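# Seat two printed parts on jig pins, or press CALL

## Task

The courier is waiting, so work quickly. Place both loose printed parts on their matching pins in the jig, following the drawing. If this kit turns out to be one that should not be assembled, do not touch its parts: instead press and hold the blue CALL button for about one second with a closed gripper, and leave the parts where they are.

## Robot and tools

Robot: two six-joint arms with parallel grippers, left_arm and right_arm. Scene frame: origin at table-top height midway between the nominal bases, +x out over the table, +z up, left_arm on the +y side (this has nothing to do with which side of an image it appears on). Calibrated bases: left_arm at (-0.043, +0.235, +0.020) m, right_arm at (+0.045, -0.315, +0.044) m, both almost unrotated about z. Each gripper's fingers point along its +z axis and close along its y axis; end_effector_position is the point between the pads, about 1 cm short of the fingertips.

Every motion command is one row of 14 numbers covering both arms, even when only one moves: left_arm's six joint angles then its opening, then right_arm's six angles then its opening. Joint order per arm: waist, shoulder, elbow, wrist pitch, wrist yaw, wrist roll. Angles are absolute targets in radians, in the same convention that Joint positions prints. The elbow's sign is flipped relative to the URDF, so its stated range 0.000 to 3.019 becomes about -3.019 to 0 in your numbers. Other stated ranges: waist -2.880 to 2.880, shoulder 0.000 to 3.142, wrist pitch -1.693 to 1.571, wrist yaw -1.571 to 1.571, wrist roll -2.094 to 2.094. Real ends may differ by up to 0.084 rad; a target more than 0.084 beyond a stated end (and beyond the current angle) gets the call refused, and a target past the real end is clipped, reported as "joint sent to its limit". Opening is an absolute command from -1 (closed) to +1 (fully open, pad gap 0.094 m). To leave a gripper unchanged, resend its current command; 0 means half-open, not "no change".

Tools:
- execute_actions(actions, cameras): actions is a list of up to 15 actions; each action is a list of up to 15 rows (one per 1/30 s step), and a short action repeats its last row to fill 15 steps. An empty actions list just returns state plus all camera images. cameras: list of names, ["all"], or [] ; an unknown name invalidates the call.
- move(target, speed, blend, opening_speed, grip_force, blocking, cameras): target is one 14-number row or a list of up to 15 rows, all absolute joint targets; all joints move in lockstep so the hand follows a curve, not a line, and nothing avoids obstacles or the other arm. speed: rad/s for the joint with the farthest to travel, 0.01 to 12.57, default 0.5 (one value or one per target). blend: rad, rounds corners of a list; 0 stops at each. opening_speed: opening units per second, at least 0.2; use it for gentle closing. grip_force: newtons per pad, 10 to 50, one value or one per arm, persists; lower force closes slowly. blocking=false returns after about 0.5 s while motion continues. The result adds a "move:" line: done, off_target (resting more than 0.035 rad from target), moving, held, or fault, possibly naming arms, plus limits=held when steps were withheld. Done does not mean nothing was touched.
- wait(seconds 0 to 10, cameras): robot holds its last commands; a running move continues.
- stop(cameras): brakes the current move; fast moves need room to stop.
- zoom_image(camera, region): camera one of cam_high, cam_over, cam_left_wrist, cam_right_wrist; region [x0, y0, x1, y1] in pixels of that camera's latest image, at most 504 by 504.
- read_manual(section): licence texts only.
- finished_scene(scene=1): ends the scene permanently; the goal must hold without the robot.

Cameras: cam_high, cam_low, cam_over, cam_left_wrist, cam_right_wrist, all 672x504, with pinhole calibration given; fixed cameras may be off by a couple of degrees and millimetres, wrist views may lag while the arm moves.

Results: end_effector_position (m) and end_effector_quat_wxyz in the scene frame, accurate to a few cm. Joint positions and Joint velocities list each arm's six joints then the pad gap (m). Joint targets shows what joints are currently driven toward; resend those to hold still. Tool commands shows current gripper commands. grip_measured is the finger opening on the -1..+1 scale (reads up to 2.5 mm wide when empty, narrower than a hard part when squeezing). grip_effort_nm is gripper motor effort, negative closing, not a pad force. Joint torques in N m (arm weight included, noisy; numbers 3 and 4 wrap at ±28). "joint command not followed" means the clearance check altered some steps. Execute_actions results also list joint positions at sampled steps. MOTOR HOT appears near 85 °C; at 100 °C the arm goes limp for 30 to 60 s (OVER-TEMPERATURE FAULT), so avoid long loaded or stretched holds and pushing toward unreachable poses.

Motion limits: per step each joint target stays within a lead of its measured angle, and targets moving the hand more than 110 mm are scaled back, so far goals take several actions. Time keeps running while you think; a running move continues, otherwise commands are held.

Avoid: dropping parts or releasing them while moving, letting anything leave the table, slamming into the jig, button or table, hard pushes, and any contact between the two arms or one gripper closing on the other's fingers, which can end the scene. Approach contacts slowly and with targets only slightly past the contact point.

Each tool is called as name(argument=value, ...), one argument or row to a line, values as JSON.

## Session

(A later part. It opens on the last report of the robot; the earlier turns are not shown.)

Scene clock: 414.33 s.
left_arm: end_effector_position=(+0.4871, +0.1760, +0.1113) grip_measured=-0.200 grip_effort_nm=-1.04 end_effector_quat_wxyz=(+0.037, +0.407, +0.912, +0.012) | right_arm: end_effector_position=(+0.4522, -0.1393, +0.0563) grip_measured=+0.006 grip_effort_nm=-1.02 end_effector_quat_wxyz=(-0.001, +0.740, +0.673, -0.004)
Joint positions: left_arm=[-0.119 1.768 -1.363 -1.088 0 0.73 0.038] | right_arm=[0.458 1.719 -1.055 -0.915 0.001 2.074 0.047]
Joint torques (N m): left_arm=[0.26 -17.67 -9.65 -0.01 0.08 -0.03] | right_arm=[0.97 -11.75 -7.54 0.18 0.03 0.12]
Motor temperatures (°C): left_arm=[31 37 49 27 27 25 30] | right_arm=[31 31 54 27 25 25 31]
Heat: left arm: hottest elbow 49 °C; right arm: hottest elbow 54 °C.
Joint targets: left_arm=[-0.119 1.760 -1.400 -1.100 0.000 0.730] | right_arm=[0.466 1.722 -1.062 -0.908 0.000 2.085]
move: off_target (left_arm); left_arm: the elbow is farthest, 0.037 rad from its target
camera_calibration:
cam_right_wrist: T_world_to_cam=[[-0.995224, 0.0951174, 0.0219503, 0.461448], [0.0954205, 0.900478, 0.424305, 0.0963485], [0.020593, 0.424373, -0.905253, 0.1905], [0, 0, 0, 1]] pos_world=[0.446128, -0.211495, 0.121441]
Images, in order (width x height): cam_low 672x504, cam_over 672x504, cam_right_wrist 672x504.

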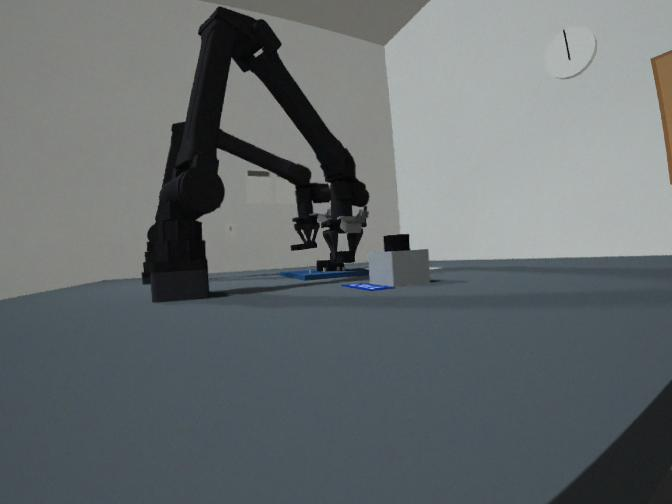

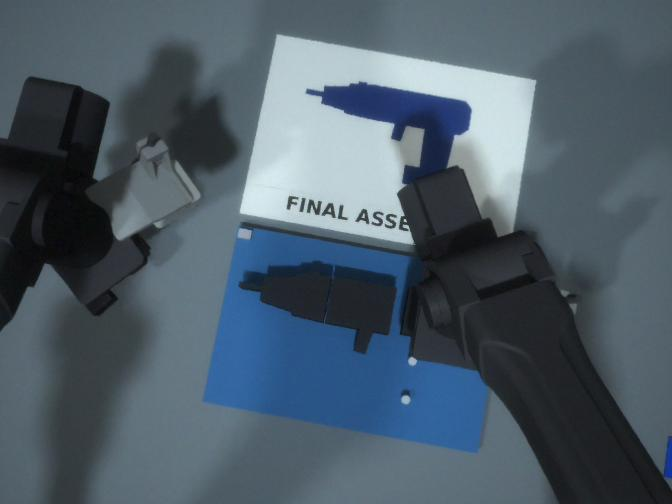

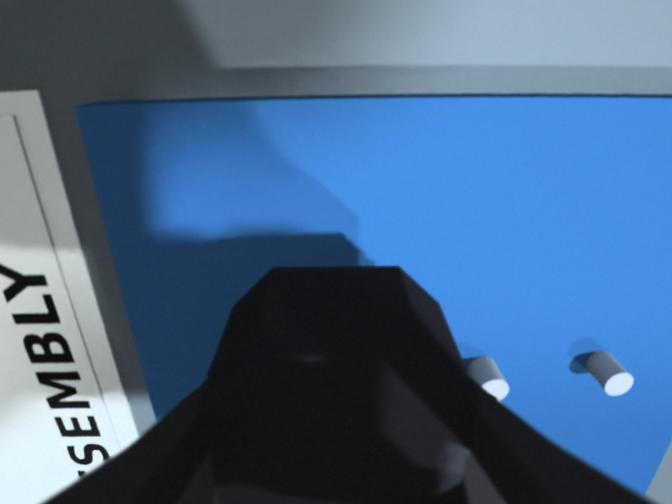

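move(
  target=[-0.119,1.76,-1.4,-1.1,0,0.73,-0.4,0.486,1.722,-1.062,-0.908,0,2.085,-0.15],
  speed=0.2,
  cameras=["cam_right_wrist","cam_over"],
)

zoom_image(
  camera="cam_over",
  region=[370, 260, 490, 420],
)

Scene clock: 440.00 s.
left_arm: end_effector_position=(+0.4871, +0.1760, +0.1113) grip_measured=-0.200 grip_effort_nm=-1.04 end_effector_quat_wxyz=(+0.037, +0.407, +0.912, +0.012) | right_arm: end_effector_position=(+0.4486, -0.1311, +0.0563) grip_measured=+0.006 grip_effort_nm=-1.02 end_effector_quat_wxyz=(-0.001, +0.733, +0.680, -0.004)
Joint positions: left_arm=[-0.119 1.768 -1.363 -1.088 0 0.73 0.038] | right_arm=[0.478 1.719 -1.055 -0.915 0.001 2.074 0.047]
Joint torques (N m): left_arm=[0.32 -17.67 -9.66 -0.01 0.07 -0.03] | right_arm=[0.91 -11.87 -7.56 0.2 0.03 0.12]
Motor temperatures (°C): left_arm=[31 37 50 27 27 25 30] | right_arm=[31 32 47 27 25 25 32]
Heat: left arm: hottest elbow 50 °C; right arm: hottest elbow 47 °C.
Joint targets: left_arm=[-0.119 1.760 -1.400 -1.100 0.000 0.730] | right_arm=[0.486 1.722 -1.062 -0.908 0.000 2.085]
move: off_target (left_arm); left_arm: the elbow is farthest, 0.037 rad from its target
camera_calibration:
cam_right_wrist: T_world_to_cam=[[-0.99695, 0.0748921, 0.0219612, 0.455164], [0.0771231, 0.902222, 0.42432, 0.0977376], [0.0119644, 0.42472, -0.905246, 0.191007], [0, 0, 0, 1]] pos_world=[0.443952, -0.203394, 0.121441]
Images, in order (width x height): cam_over 672x504, cam_right_wrist 672x504.

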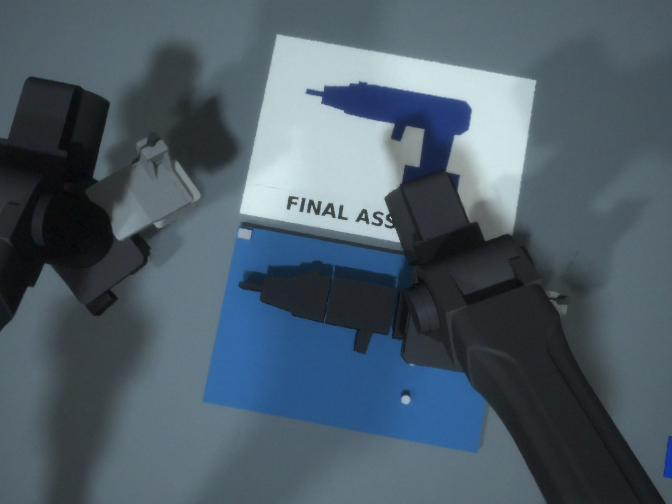

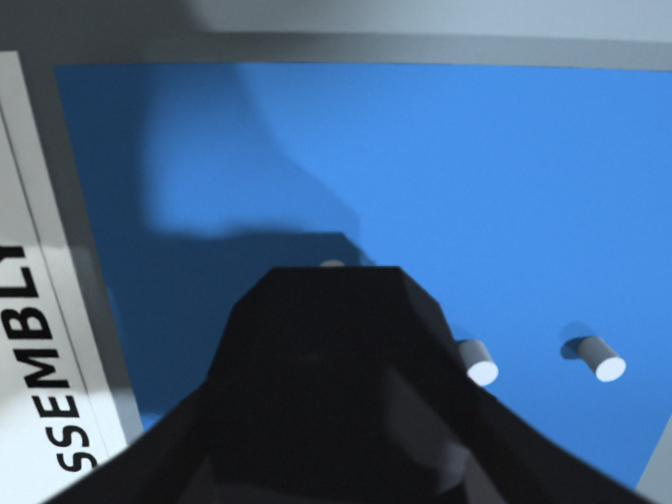

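Scaled by 3.150 from the camera's 672x504 image, which has a finer 960x720 frame.

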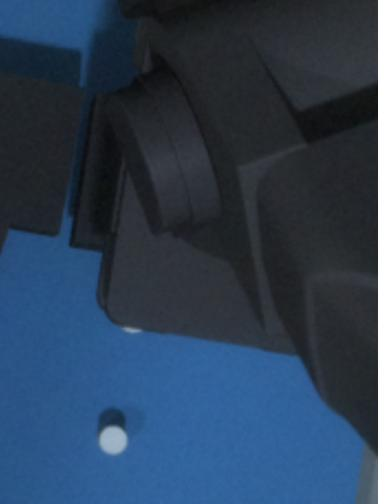

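move(
  target=[
    [-0.119,1.76,-1.4,-1.1,0,0.73,-0.4,0.486,1.742,-1.052,-0.878,0,2.085,-0.15],
    [-0.119,1.76,-1.4,-1.1,0,0.73,-0.4,0.486,1.765,-1.042,-0.846,0,2.085,-0.15],
  ],
  speed=0.06,
  blend=0.01,
  cameras=["cam_right_wrist","cam_low"],
)

zoom_image(
  camera="cam_low",
  region=[260, 220, 400, 300],
)

Scene clock: 456.33 s.
left_arm: end_effector_position=(+0.4871, +0.1760, +0.1113) grip_measured=-0.200 grip_effort_nm=-1.04 end_effector_quat_wxyz=(+0.037, +0.407, +0.912, +0.012) | right_arm: end_effector_position=(+0.4556, -0.1279, +0.0451) grip_measured=+0.006 grip_effort_nm=-1.03 end_effector_quat_wxyz=(+0.004, +0.733, +0.680, +0.009)
Joint positions: left_arm=[-0.119 1.768 -1.363 -1.088 0 0.73 0.038] | right_arm=[0.478 1.74 -1.048 -0.859 0.001 2.075 0.047]
Joint torques (N m): left_arm=[0.15 -17.79 -9.65 0.02 0.08 -0.03] | right_arm=[0.85 -10.46 -6.45 0.46 0.04 0.12]
Heat: left arm: hottest elbow 50 °C; right arm: hottest elbow 45 °C.
Joint targets: left_arm=[-0.119 1.760 -1.400 -1.100 0.000 0.730] | right_arm=[0.486 1.765 -1.042 -0.846 0.000 2.085]
move: off_target (left_arm); left_arm: the elbow is farthest, 0.037 rad from its target
camera_calibration:
cam_right_wrist: T_world_to_cam=[[-0.997169, 0.0751519, -0.00241409, 0.463358], [0.0665624, 0.89722, 0.436538, 0.102702], [0.0349727, 0.435142, -0.899682, 0.170108], [0, 0, 0, 1]] pos_world=[0.449261, -0.20099, 0.109328]
Images, in order (width x height): cam_low 672x504, cam_right_wrist 672x504.

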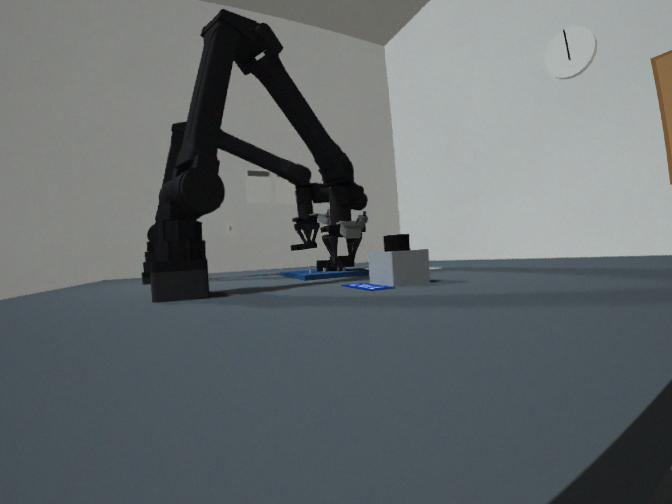

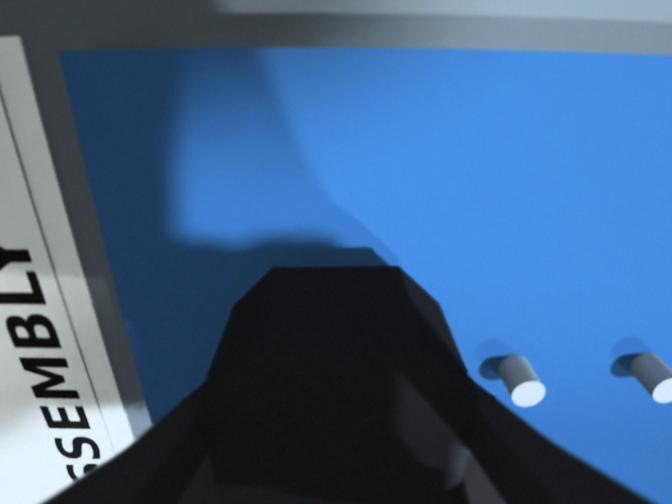

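Scaled by 3.600 from the camera's 672x504 image, which has a finer 960x720 frame.

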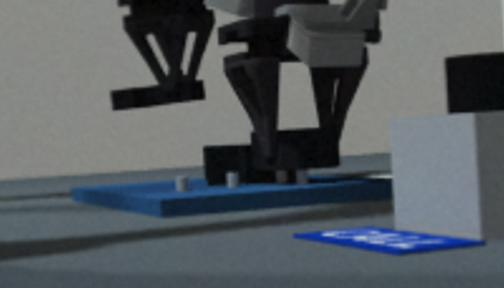

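move(
  target=[
    [-0.119,1.76,-1.4,-1.1,0,0.73,-0.4,0.486,1.69,-1.1,-0.95,0,2.085,-0.15],
    [-0.119,1.76,-1.4,-1.1,0,0.73,-0.4,0.486,1.737,-1.058,-0.887,0,2.085,-0.15],
  ],
  speed=0.15,
  cameras=["cam_right_wrist","cam_over"],
)

zoom_image(
  camera="cam_over",
  region=[370, 260, 490, 380],
)

Scene clock: 494.73 s.
left_arm: end_effector_position=(+0.4871, +0.1760, +0.1113) grip_measured=-0.200 grip_effort_nm=-1.04 end_effector_quat_wxyz=(+0.037, +0.407, +0.912, +0.012) | right_arm: end_effector_position=(+0.4546, -0.1283, +0.0577) grip_measured=+0.006 grip_effort_nm=-1.02 end_effector_quat_wxyz=(+0.003, +0.734, +0.679, +0.008)
Joint positions: left_arm=[-0.119 1.768 -1.363 -1.088 0 0.73 0.038] | right_arm=[0.478 1.717 -1.058 -0.895 0.001 2.076 0.047]
Joint torques (N m): left_arm=[0.21 -17.67 -9.68 -0.01 0.07 -0.02] | right_arm=[0.91 -10.7 -7.06 0.28 0.05 0.11]
Heat: left arm: hottest elbow 51 °C; right arm: hottest elbow 44 °C.
Joint targets: left_arm=[-0.119 1.760 -1.400 -1.100 0.000 0.730] | right_arm=[0.486 1.737 -1.058 -0.887 0.000 2.085]
move: off_target (left_arm); left_arm: the elbow is farthest, 0.037 rad from its target
camera_calibration:
cam_right_wrist: T_world_to_cam=[[-0.997083, 0.0763207, 0.000757611, 0.46242], [0.0690365, 0.897598, 0.435376, 0.0966323], [0.0325482, 0.434159, -0.900248, 0.182562], [0, 0, 0, 1]] pos_world=[0.448458, -0.20129, 0.121929]
Images, in order (width x height): cam_over 672x504, cam_right_wrist 672x504.

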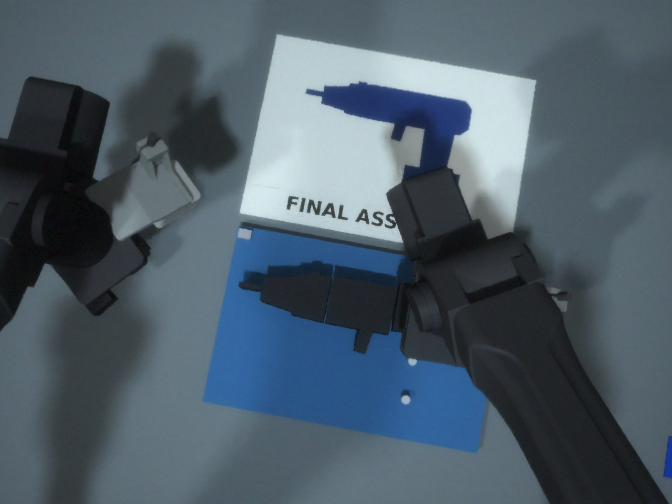

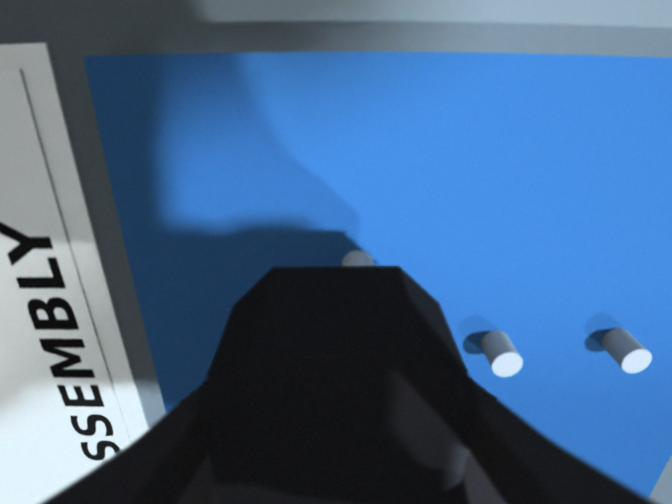

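Scaled by 4.200 from the camera's 672x504 image, which has a finer 960x720 frame.

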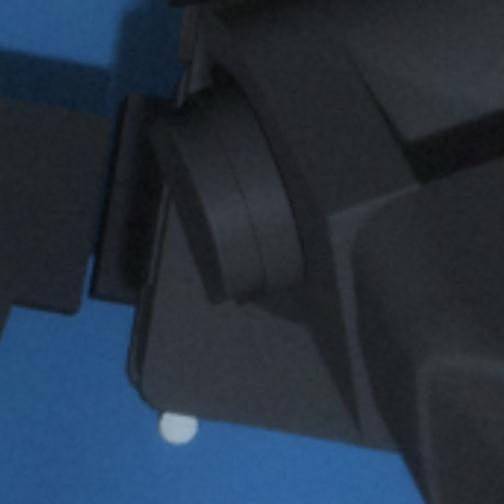

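move(
  target=[-0.119,1.76,-1.4,-1.1,0,0.73,-0.4,0.488,1.743,-1.036,-0.847,0,2.085,-0.15],
  speed=0.06,
  cameras=["cam_right_wrist","cam_over"],
)

zoom_image(
  camera="cam_over",
  region=[370, 260, 490, 380],
)

Scene clock: 545.97 s.
left_arm: end_effector_position=(+0.4871, +0.1760, +0.1113) grip_measured=-0.200 grip_effort_nm=-1.04 end_effector_quat_wxyz=(+0.037, +0.407, +0.912, +0.012) | right_arm: end_effector_position=(+0.4548, -0.1282, +0.0503) grip_measured=+0.006 grip_effort_nm=-1.02 end_effector_quat_wxyz=(+0.006, +0.734, +0.679, +0.016)
Joint positions: left_arm=[-0.119 1.768 -1.363 -1.088 0 0.73 0.038] | right_arm=[0.478 1.722 -1.04 -0.855 0.001 2.076 0.047]
Joint torques (N m): left_arm=[0.15 -17.67 -9.69 0.01 0.07 -0.03] | right_arm=[1.08 -10.64 -6.71 0.28 0.05 0.11]
Heat: left arm: hottest elbow 52 °C; right arm: hottest elbow 43 °C.
Joint targets: left_arm=[-0.119 1.760 -1.400 -1.100 0.000 0.730] | right_arm=[0.488 1.743 -1.036 -0.847 0.000 2.085]
move: off_target (left_arm); left_arm: the elbow is farthest, 0.037 rad from its target
camera_calibration:
cam_right_wrist: T_world_to_cam=[[-0.99699, 0.0763362, -0.0135733, 0.463259], [0.0624731, 0.894606, 0.442468, 0.102057], [0.0459191, 0.440288, -0.896682, 0.170396], [0, 0, 0, 1]] pos_world=[0.447664, -0.201687, 0.113922]
Images, in order (width x height): cam_over 672x504, cam_right_wrist 672x504.

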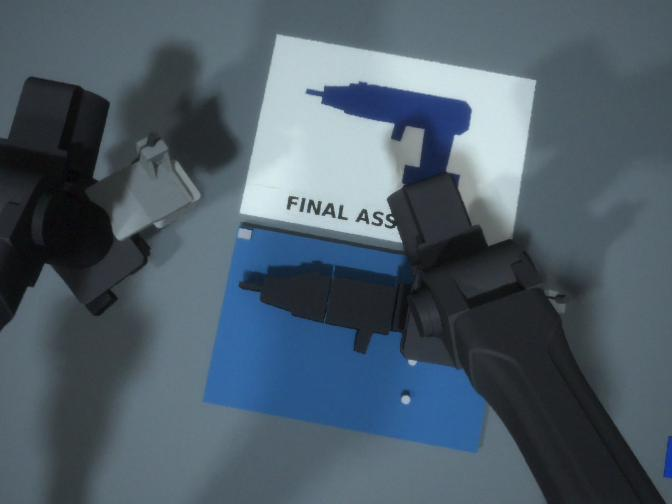

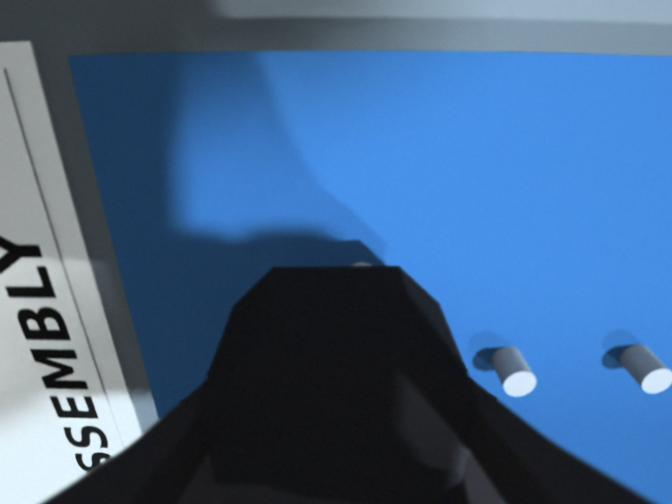

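Scaled by 4.200 from the camera's 672x504 image, which has a finer 960x720 frame.

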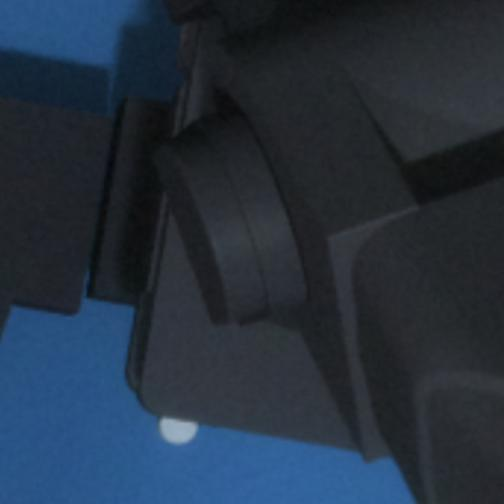

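move(
  target=[-0.119,1.76,-1.4,-1.1,0,0.73,-0.4,0.488,1.699,-1.030,-0.871,0,2.085,-0.15],
  speed=0.06,
)

Scene clock: 567.03 s.
left_arm: end_effector_position=(+0.4871, +0.1760, +0.1113) grip_measured=-0.200 grip_effort_nm=-1.04 end_effector_quat_wxyz=(+0.037, +0.407, +0.912, +0.012) | right_arm: end_effector_position=(+0.4499, -0.1304, +0.0482) grip_measured=+0.006 grip_effort_nm=-1.02 end_effector_quat_wxyz=(+0.003, +0.734, +0.679, +0.008)
Joint positions: left_arm=[-0.119 1.768 -1.363 -1.088 0 0.73 0.038] | right_arm=[0.478 1.722 -1.033 -0.864 0.001 2.076 0.047]
Joint torques (N m): left_arm=[0.21 -17.61 -9.66 -0.02 0.08 -0.03] | right_arm=[1.08 -13.68 -6.67 -0.28 0.05 0.11]
Motor temperatures (°C): left_arm=[30 38 52 27 27 25 31] | right_arm=[31 32 41 27 25 25 33]
Heat: left arm: hottest elbow 52 °C; right arm: hottest elbow 41 °C.
Joint targets: left_arm=[-0.119 1.760 -1.400 -1.100 0.000 0.730] | right_arm=[0.488 1.699 -1.030 -0.871 0.000 2.085]
move: off_target (left_arm); left_arm: the elbow is farthest, 0.037 rad from its target

move(
  target=[
    [-0.119,1.76,-1.4,-1.1,0,0.73,-0.4,0.490,1.742,-1.028,-0.860,0,2.085,-0.15],
    [-0.119,1.76,-1.4,-1.1,0,0.73,-0.4,0.490,1.762,-1.018,-0.823,0,2.085,-0.15],
  ],
  speed=0.05,
  blend=0.01,
  cameras=["cam_right_wrist","cam_over"],
)

zoom_image(
  camera="cam_over",
  region=[370, 260, 490, 380],
)

Scene clock: 583.83 s.
left_arm: end_effector_position=(+0.4871, +0.1760, +0.1113) grip_measured=-0.200 grip_effort_nm=-1.04 end_effector_quat_wxyz=(+0.037, +0.407, +0.912, +0.012) | right_arm: end_effector_position=(+0.4495, -0.1297, +0.0368) grip_measured=+0.006 grip_effort_nm=-1.02 end_effector_quat_wxyz=(+0.004, +0.733, +0.680, +0.009)
Joint positions: left_arm=[-0.119 1.768 -1.363 -1.088 0 0.73 0.038] | right_arm=[0.48 1.741 -1.022 -0.831 0.001 2.076 0.047]
Joint torques (N m): left_arm=[0.26 -17.61 -9.72 -0.05 0.08 -0.02] | right_arm=[1.14 -10.64 -6.46 0.34 0.05 0.11]
Heat: left arm: hottest elbow 52 °C; right arm: hottest elbow 40 °C.
Joint targets: left_arm=[-0.119 1.760 -1.400 -1.100 0.000 0.730] | right_arm=[0.490 1.762 -1.018 -0.823 0.000 2.085]
move: off_target (left_arm); left_arm: the elbow is farthest, 0.037 rad from its target
camera_calibration:
cam_right_wrist: T_world_to_cam=[[-0.997224, 0.0744352, -0.00186499, 0.457314], [0.0661509, 0.897178, 0.436687, 0.108542], [0.0341781, 0.435351, -0.899612, 0.163931], [0, 0, 0, 1]] pos_world=[0.443262, -0.202789, 0.100928]
Images, in order (width x height): cam_over 672x504, cam_right_wrist 672x504.

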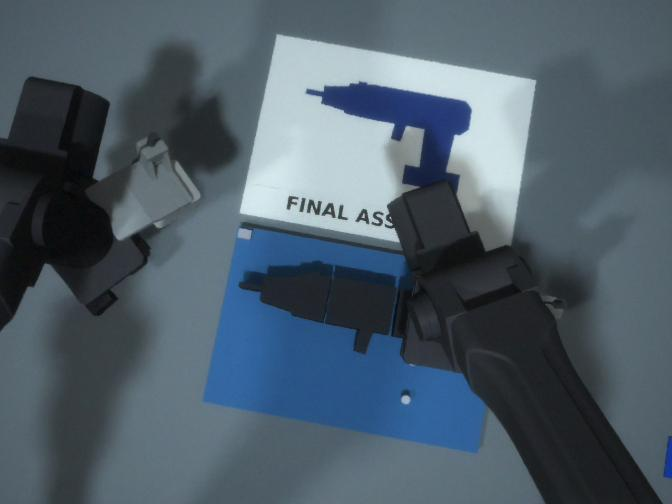

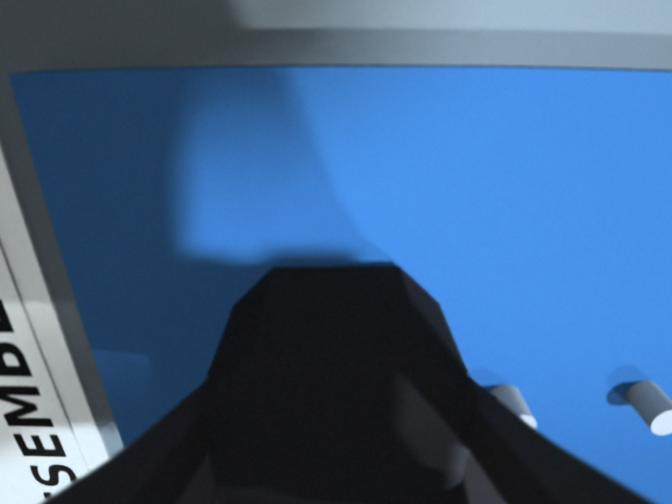

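Scaled by 4.200 from the camera's 672x504 image, which has a finer 960x720 frame.

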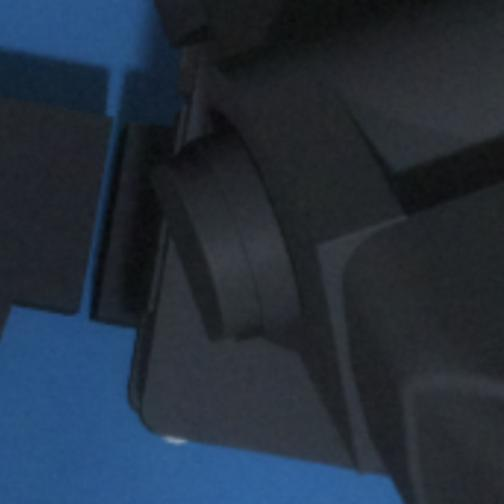

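move(
  target=[-0.119,1.76,-1.4,-1.1,0,0.73,-0.4,0.490,1.773,-1.012,-0.807,0,2.085,-0.15],
  speed=0.05,
)

Scene clock: 590.83 s.
left_arm: end_effector_position=(+0.4871, +0.1760, +0.1113) grip_measured=-0.200 grip_effort_nm=-1.04 end_effector_quat_wxyz=(+0.037, +0.407, +0.912, +0.012) | right_arm: end_effector_position=(+0.4512, -0.1289, +0.0345) grip_measured=+0.006 grip_effort_nm=-1.02 end_effector_quat_wxyz=(+0.004, +0.733, +0.680, +0.012)
Joint positions: left_arm=[-0.119 1.768 -1.363 -1.088 0 0.73 0.038] | right_arm=[0.48 1.747 -1.021 -0.82 0 2.076 0.047]
Joint torques (N m): left_arm=[0.21 -17.85 -9.69 0.01 0.08 -0.03] | right_arm=[1.08 -10.29 -5.96 0.47 0.05 0.11]
Heat: left arm: hottest elbow 52 °C; right arm: hottest elbow 40 °C.
Joint targets: left_arm=[-0.119 1.760 -1.400 -1.100 0.000 0.730] | right_arm=[0.490 1.773 -1.012 -0.807 0.000 2.085]
move: off_target (left_arm); left_arm: the elbow is farthest, 0.037 rad from its target

move(
  target=[
    [-0.119,1.76,-1.4,-1.1,0,0.73,-0.4,0.485,1.757,-1.017,-0.815,0,2.08,0.25],
    [-0.119,1.76,-1.4,-1.1,0,0.73,-0.4,0.485,1.69,-1.07,-0.905,0,2.08,0.25],
    [-0.119,1.76,-1.4,-1.1,0,0.73,-0.4,0.485,1.6,-1.2,-1.1,0,2.0,0.25],
  ],
  speed=[0.2,0.2,0.5],
  opening_speed=0.6,
  blend=[0,0.02,0],
  cameras=["cam_right_wrist","cam_over"],
)

Scene clock: 607.17 s.
left_arm: end_effector_position=(+0.4871, +0.1760, +0.1113) grip_measured=-0.200 grip_effort_nm=-1.04 end_effector_quat_wxyz=(+0.037, +0.407, +0.912, +0.012) | right_arm: end_effector_position=(+0.4615, -0.1241, +0.1433) grip_measured=+0.248 grip_effort_nm=0.13 end_effector_quat_wxyz=(+0.008, +0.711, +0.703, +0.021)
Joint positions: left_arm=[-0.119 1.768 -1.363 -1.088 0 0.73 0.038] | right_arm=[0.48 1.6 -1.167 -1.093 0 2.011 0.059]
Joint torques (N m): left_arm=[0.26 -17.61 -9.69 -0.03 0.08 -0.02] | right_arm=[0.73 -11.69 -10.92 -0.25 0.06 -0.05]
Heat: left arm: hottest elbow 52 °C; right arm: hottest elbow 40 °C.
Joint targets: left_arm=[-0.119 1.760 -1.400 -1.100 0.000 0.730] | right_arm=[0.485 1.600 -1.200 -1.100 0.000 2.000]
move: off_target (left_arm); left_arm: the elbow is farthest, 0.037 rad from its target
camera_calibration:
cam_right_wrist: T_world_to_cam=[[-0.999643, 0.0102267, -0.0246952, 0.465513], [-0.00183919, 0.895404, 0.44525, 0.0861625], [0.0266656, 0.445136, -0.895066, 0.260973], [0, 0, 0, 1]] pos_world=[0.458547, -0.198079, 0.20672]
Images, in order (width x height): cam_over 672x504, cam_right_wrist 672x504.

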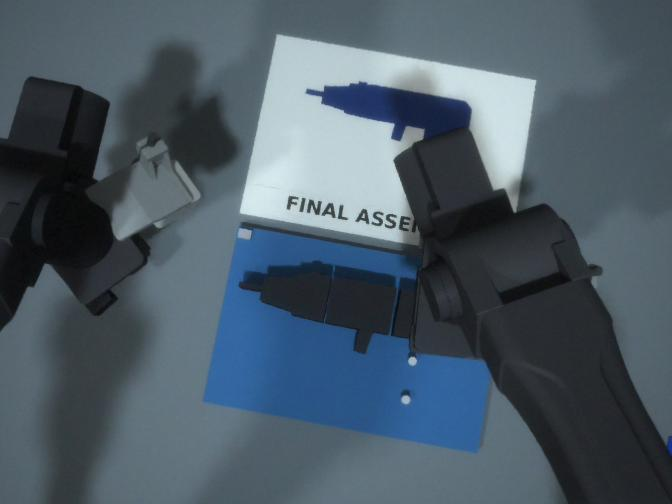

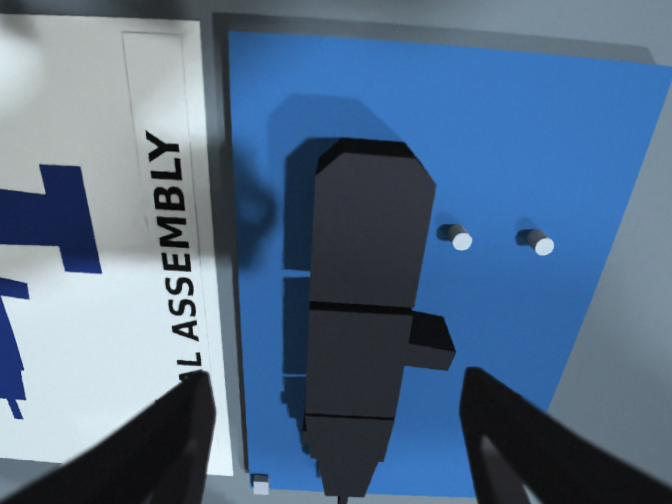

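move(
  target=[
    [-0.119,1.76,-1.4,-1.1,0,0.73,-0.4,-0.1,1.5,-1.2,-1.2,0,0.5,0.25],
    [-0.747,1.74,-1.41,-1.201,0,-0.554,-0.4,-0.5,1.3,-1.2,-1.2,0,0.3,0.25],
  ],
  speed=[1.2,0.8],
  blend=0.1,
  cameras=["cam_left_wrist","cam_over"],
)

zoom_image(
  camera="cam_left_wrist",
  region=[180, 30, 580, 330],
)

Scene clock: 667.53 s.
left_arm: end_effector_position=(+0.3323, -0.1081, +0.1106) grip_measured=-0.201 grip_effort_nm=-1.04 end_effector_quat_wxyz=(-0.009, +0.099, +0.995, +0.007) | right_arm: end_effector_position=(+0.4078, -0.5367, +0.2619) grip_measured=+0.248 grip_effort_nm=0.12 end_effector_quat_wxyz=(+0.115, +0.413, +0.903, -0.014)
Joint positions: left_arm=[-0.75 1.768 -1.363 -1.189 0 -0.541 0.038] | right_arm=[-0.498 1.311 -1.167 -1.193 0 0.311 0.059]
Joint torques (N m): left_arm=[0.32 -19.02 -10.24 -0.16 -0.01 -0.16] | right_arm=[0.15 -9.64 -12.05 0.17 0.02 -0.08]
Motor temperatures (°C): left_arm=[30 38 53 27 27 25 31] | right_arm=[31 32 47 27 25 25 30]
Heat: left arm: hottest elbow 53 °C; right arm: hottest elbow 47 °C.
Joint targets: left_arm=[-0.747 1.740 -1.410 -1.201 0.000 -0.554] | right_arm=[-0.500 1.300 -1.200 -1.200 0.000 0.300]
move: off_target (left_arm); left_arm: the elbow is farthest, 0.047 rad from its target
camera_calibration:
cam_left_wrist: T_world_to_cam=[[-0.220028, -0.975409, -0.0128739, -0.0294079], [-0.8737, 0.191181, 0.447324, 0.301583], [-0.433862, 0.109672, -0.894279, 0.346721], [0, 0, 0, 1]] pos_world=[0.407451, -0.124367, 0.174781]
Images, in order (width x height): cam_over 672x504, cam_left_wrist 672x504.

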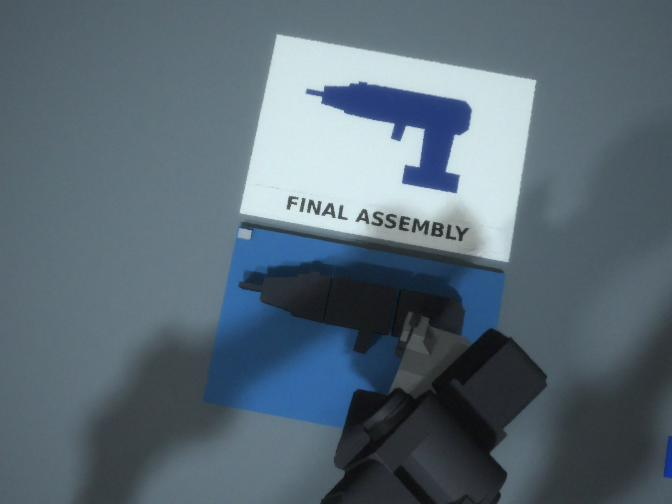

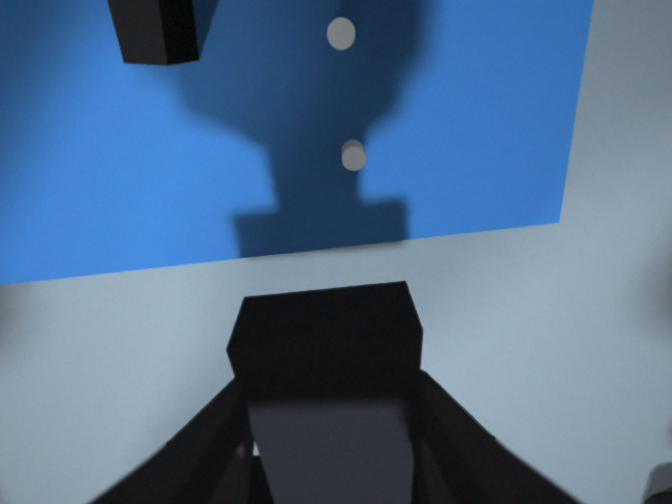

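Scaled by 1.260 from the camera's 672x504 image, which has a finer 960x720 frame.

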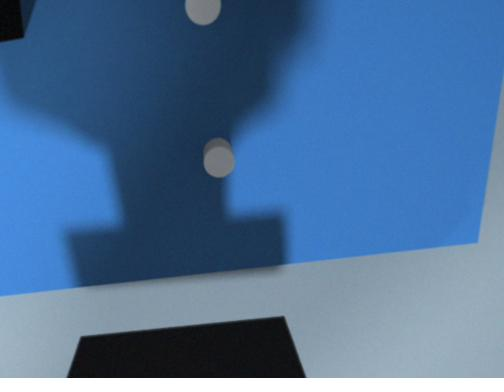

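move(
  target=[-0.678,1.977,-1.565,-1.108,0,-0.468,-0.4,-0.5,1.3,-1.2,-1.2,0,0.3,0.25],
  speed=0.3,
  cameras=["cam_left_wrist","cam_over"],
)

zoom_image(
  camera="cam_over",
  region=[350, 280, 490, 420],
)

Scene clock: 734.37 s.
left_arm: end_effector_position=(+0.4036, -0.1250, +0.0560) grip_measured=-0.201 grip_effort_nm=-1.04 end_effector_quat_wxyz=(-0.003, +0.098, +0.995, +0.002) | right_arm: end_effector_position=(+0.4078, -0.5367, +0.2619) grip_measured=+0.248 grip_effort_nm=0.12 end_effector_quat_wxyz=(+0.115, +0.413, +0.903, -0.014)
Joint positions: left_arm=[-0.687 1.972 -1.514 -1.12 0 -0.481 0.038] | right_arm=[-0.498 1.311 -1.167 -1.193 0 0.311 0.059]
Joint torques (N m): left_arm=[1.08 -19.19 -10.44 0.81 0 0.11] | right_arm=[0.15 -9.64 -12.07 0.18 0.02 -0.07]
Motor temperatures (°C): left_arm=[30 40 55 27 26 25 31] | right_arm=[30 32 52 27 25 25 29]
Heat: left arm: hottest elbow 55 °C; right arm: hottest elbow 52 °C.
Joint targets: left_arm=[-0.678 1.977 -1.565 -1.108 0.000 -0.468] | right_arm=[-0.500 1.300 -1.200 -1.200 0.000 0.300]
move: off_target (left_arm); left_arm: the elbow is farthest, 0.051 rad from its target
camera_calibration:
cam_left_wrist: T_world_to_cam=[[-0.216975, -0.976166, -0.00469851, -0.0326173], [-0.879288, 0.193347, 0.435282, 0.394738], [-0.423999, 0.0985767, -0.900282, 0.325554], [0, 0, 0, 1]] pos_world=[0.478046, -0.140253, 0.121114]
Images, in order (width x height): cam_over 672x504, cam_left_wrist 672x504.

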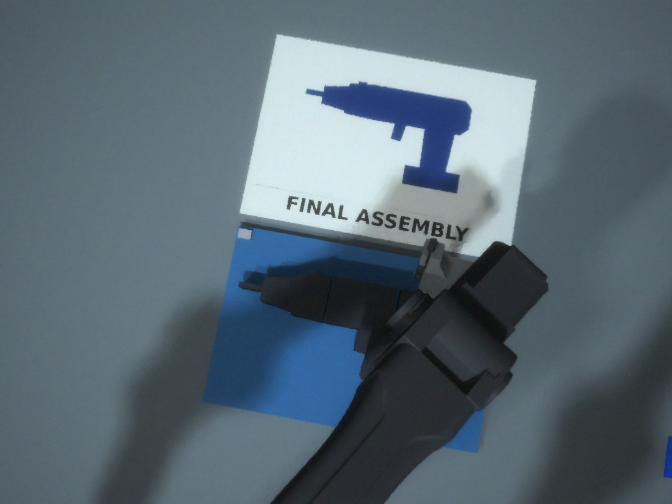

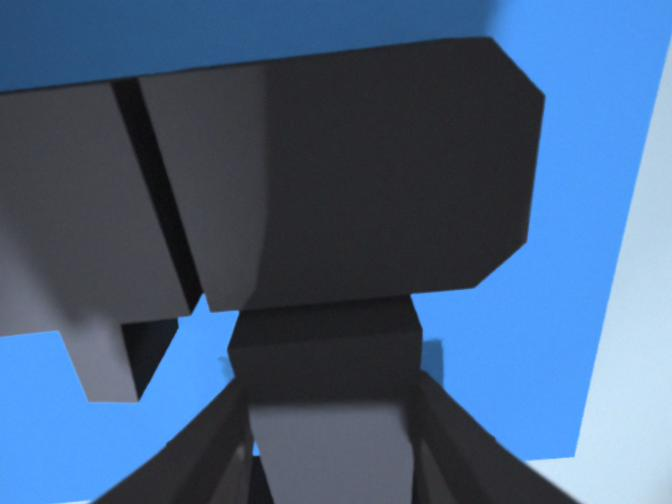

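Scaled by 3.600 from the camera's 672x504 image, which has a finer 960x720 frame.

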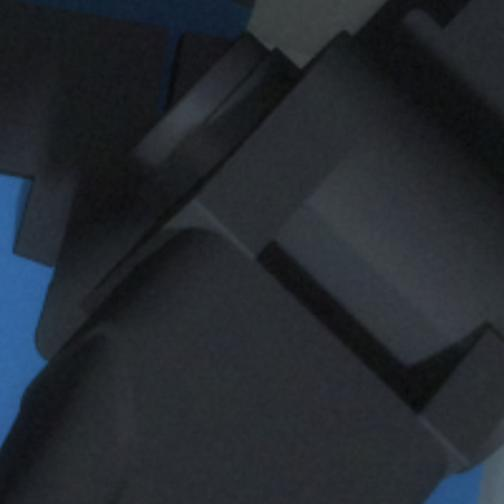

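move(
  target=[-0.677,1.977,-1.507,-1.080,0,-0.468,-0.4,-0.5,1.3,-1.2,-1.2,0,0.3,0.25],
  speed=0.06,
  cameras=["cam_left_wrist"],
)

Scene clock: 827.37 s.
left_arm: end_effector_position=(+0.4047, -0.1258, +0.0519) grip_measured=-0.201 grip_effort_nm=-1.04 end_effector_quat_wxyz=(+0.003, +0.098, +0.995, -0.002) | right_arm: end_effector_position=(+0.4078, -0.5367, +0.2619) grip_measured=+0.248 grip_effort_nm=0.12 end_effector_quat_wxyz=(+0.115, +0.413, +0.903, -0.014)
Joint positions: left_arm=[-0.687 1.972 -1.502 -1.094 0 -0.481 0.038] | right_arm=[-0.498 1.311 -1.167 -1.193 0 0.311 0.059]
Joint torques (N m): left_arm=[1.08 -19.25 -7.23 0.94 -0.01 0.11] | right_arm=[0.15 -9.64 -12.07 0.17 0.02 -0.07]
Motor temperatures (°C): left_arm=[30 36 55 27 26 25 31] | right_arm=[30 32 55 26 25 25 28]
Heat: left arm: hottest elbow 55 °C; right arm: hottest elbow 55 °C.
Joint targets: left_arm=[-0.677 1.977 -1.507 -1.080 0.000 -0.468] | right_arm=[-0.500 1.300 -1.200 -1.200 0.000 0.300]
move: done
camera_calibration:
cam_left_wrist: T_world_to_cam=[[-0.217713, -0.976012, 0.00134756, -0.033274], [-0.883739, 0.197716, 0.424162, 0.400556], [-0.414254, 0.0911548, -0.905585, 0.317918], [0, 0, 0, 1]] pos_world=[0.478441, -0.140652, 0.118046]
Images, in order (width x height): cam_left_wrist 672x504.

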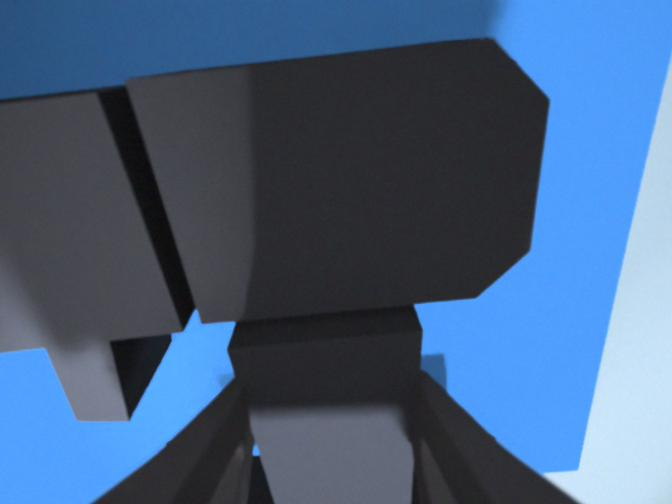

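move(
  target=[-0.700,1.977,-1.493,-1.068,0,-0.468,-0.4,-0.5,1.3,-1.2,-1.2,0,0.3,0.25],
  speed=0.05,
  cameras=["cam_left_wrist"],
)

Scene clock: 860.30 s.
left_arm: end_effector_position=(+0.4029, -0.1243, +0.0475) grip_measured=-0.201 grip_effort_nm=-1.04 end_effector_quat_wxyz=(+0.003, +0.098, +0.995, -0.002) | right_arm: end_effector_position=(+0.4078, -0.5367, +0.2619) grip_measured=+0.248 grip_effort_nm=0.12 end_effector_quat_wxyz=(+0.115, +0.413, +0.903, -0.014)
Joint positions: left_arm=[-0.687 1.972 -1.489 -1.081 0 -0.481 0.038] | right_arm=[-0.498 1.311 -1.167 -1.193 0 0.311 0.059]
Joint torques (N m): left_arm=[-1.03 -19.19 -7.04 0.87 0 0.12] | right_arm=[0.15 -9.7 -12.07 0.17 0.02 -0.07]
Motor temperatures (°C): left_arm=[30 36 50 27 26 25 31] | right_arm=[30 32 56 26 25 25 28]
Heat: left arm: hottest elbow 50 °C; right arm: hottest elbow 56 °C.
Joint targets: left_arm=[-0.700 1.977 -1.493 -1.068 0.000 -0.468] | right_arm=[-0.500 1.300 -1.200 -1.200 0.000 0.300]
move: done
camera_calibration:
cam_left_wrist: T_world_to_cam=[[-0.217701, -0.976015, 0.00119869, -0.0321853], [-0.883593, 0.197608, 0.424516, 0.400453], [-0.414571, 0.0913583, -0.90542, 0.31312], [0, 0, 0, 1]] pos_world=[0.476642, -0.139152, 0.113545]
Images, in order (width x height): cam_left_wrist 672x504.

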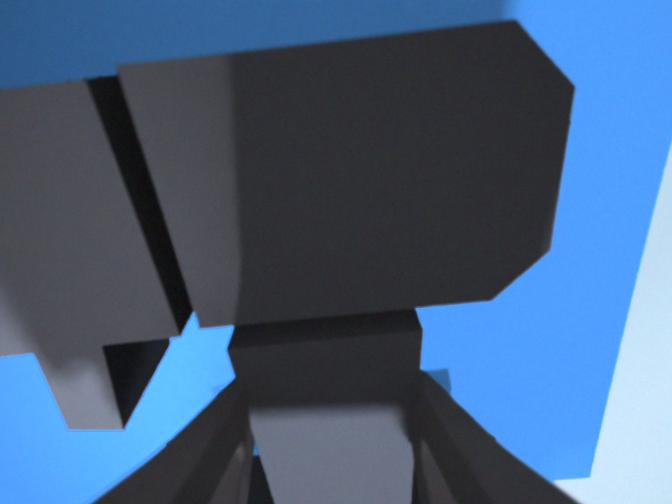

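wait(
  seconds=0.1,
  cameras=["cam_low","cam_over","cam_high"],
)

zoom_image(
  camera="cam_low",
  region=[270, 240, 390, 290],
)

zoom_image(
  camera="cam_high",
  region=[250, 170, 400, 290],
)

zoom_image(
  camera="cam_over",
  region=[350, 280, 490, 420],
)

Scene clock: 882.00 s.
left_arm: end_effector_position=(+0.4029, -0.1243, +0.0475) grip_measured=-0.201 grip_effort_nm=-1.04 end_effector_quat_wxyz=(+0.003, +0.098, +0.995, -0.002) | right_arm: end_effector_position=(+0.4078, -0.5367, +0.2619) grip_measured=+0.248 grip_effort_nm=0.12 end_effector_quat_wxyz=(+0.115, +0.413, +0.903, -0.014)
Joint positions: left_arm=[-0.687 1.972 -1.489 -1.081 0 -0.481 0.038] | right_arm=[-0.498 1.311 -1.167 -1.193 0 0.311 0.059]
Joint torques (N m): left_arm=[-1.03 -19.14 -7.1 0.96 0.01 0.11] | right_arm=[0.15 -9.64 -12.07 0.17 0.02 -0.07]
Motor temperatures (°C): left_arm=[30 37 49 27 26 25 31] | right_arm=[30 32 56 26 25 25 28]
Heat: left arm: hottest elbow 49 °C; right arm: hottest elbow 56 °C.
Joint targets: left_arm=[-0.700 1.977 -1.493 -1.068 0.000 -0.468] | right_arm=[-0.500 1.300 -1.200 -1.200 0.000 0.300]
Tool commands: left_gripper/opening=-0.4 right_gripper/opening=+0.25
wait: 0.10 s; at rest from the start
Images, in order (width x height): cam_high 672x504, cam_low 672x504, cam_over 672x504.

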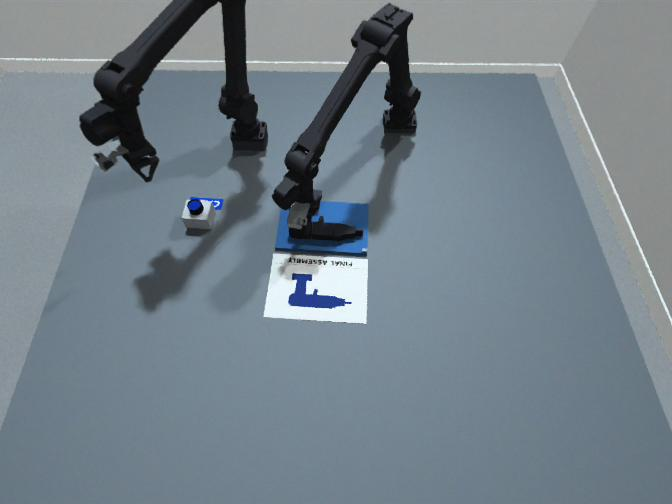

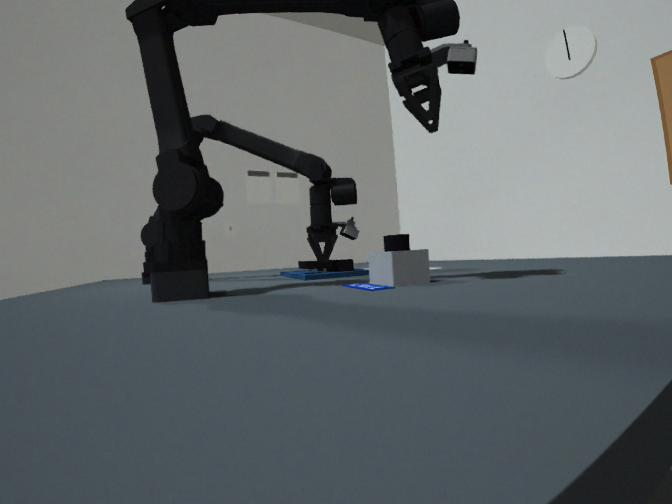

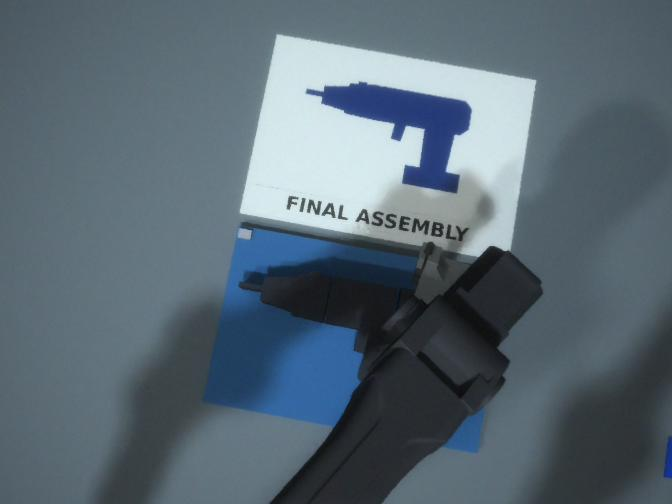

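Scaled by 4.200 from the camera's 672x504 image, which has a finer 960x720 frame.

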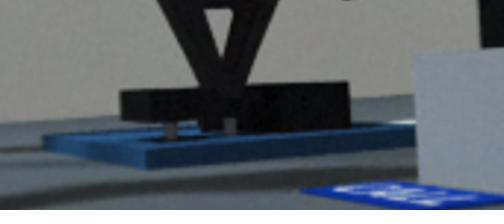

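Scaled by 3.360 from the camera's 672x504 image, which has a finer 960x720 frame.

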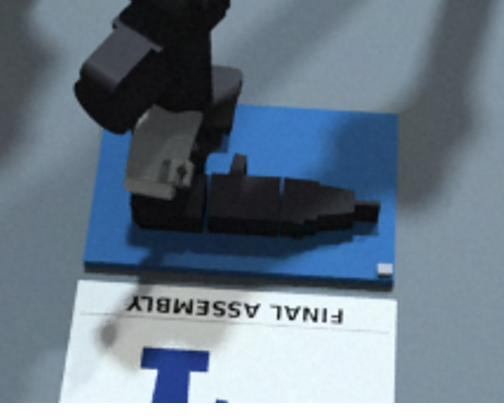

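Scaled by 3.600 from the camera's 672x504 image, which has a finer 960x720 frame.

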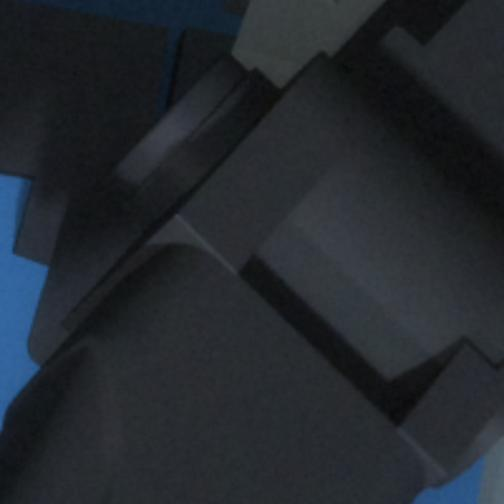

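move(
  target=[-0.695,2.003,-1.489,-1.052,0,-0.468,-0.4,-0.5,1.3,-1.2,-1.2,0,0.3,0.25],
  speed=0.04,
  cameras=["cam_left_wrist","cam_low"],
)

zoom_image(
  camera="cam_low",
  region=[270, 240, 390, 290],
)

Scene clock: 930.03 s.
left_arm: end_effector_position=(+0.4049, -0.1260, +0.0465) grip_measured=-0.201 grip_effort_nm=-1.04 end_effector_quat_wxyz=(+0.007, +0.098, +0.995, -0.004) | right_arm: end_effector_position=(+0.4078, -0.5367, +0.2619) grip_measured=+0.248 grip_effort_nm=0.12 end_effector_quat_wxyz=(+0.115, +0.413, +0.903, -0.014)
Joint positions: left_arm=[-0.687 1.974 -1.489 -1.07 0 -0.481 0.038] | right_arm=[-0.498 1.311 -1.167 -1.193 0 0.311 0.059]
Joint torques (N m): left_arm=[-0.67 -17.08 -6.8 1.11 0.01 0.12] | right_arm=[0.15 -9.64 -12.07 0.18 0.02 -0.07]
Motor temperatures (°C): left_arm=[29 37 48 27 26 25 31] | right_arm=[30 32 57 26 25 25 28]
Heat: left arm: hottest elbow 48 °C; right arm: hottest elbow 57 °C.
Joint targets: left_arm=[-0.695 2.003 -1.489 -1.052 0.000 -0.468] | right_arm=[-0.500 1.300 -1.200 -1.200 0.000 0.300]
move: done
camera_calibration:
cam_left_wrist: T_world_to_cam=[[-0.217709, -0.975999, 0.00539915, -0.0335942], [-0.88672, 0.2001, 0.416759, 0.404915], [-0.407837, 0.0859448, -0.909001, 0.309942], [0, 0, 0, 1]] pos_world=[0.478138, -0.140449, 0.113167]
Images, in order (width x height): cam_low 672x504, cam_left_wrist 672x504.

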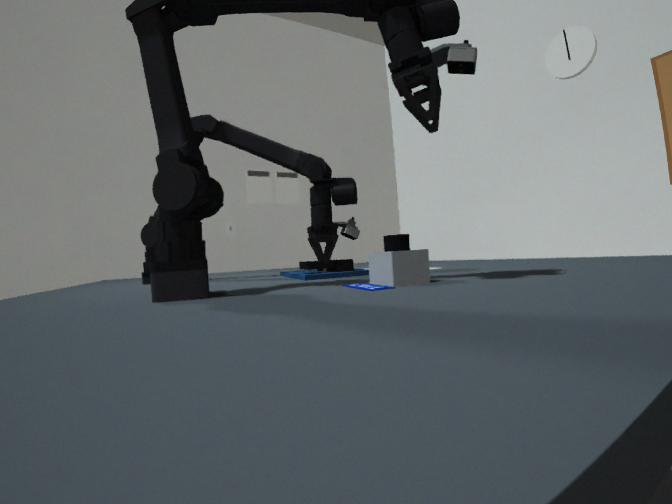

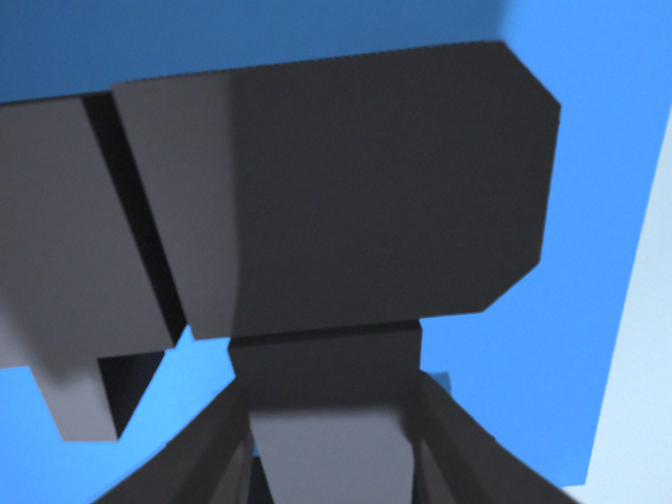

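Scaled by 4.200 from the camera's 672x504 image, which has a finer 960x720 frame.

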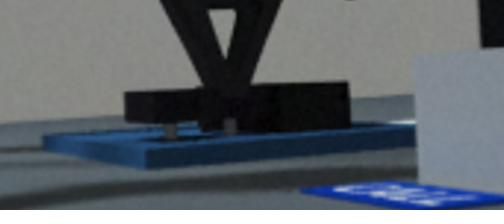

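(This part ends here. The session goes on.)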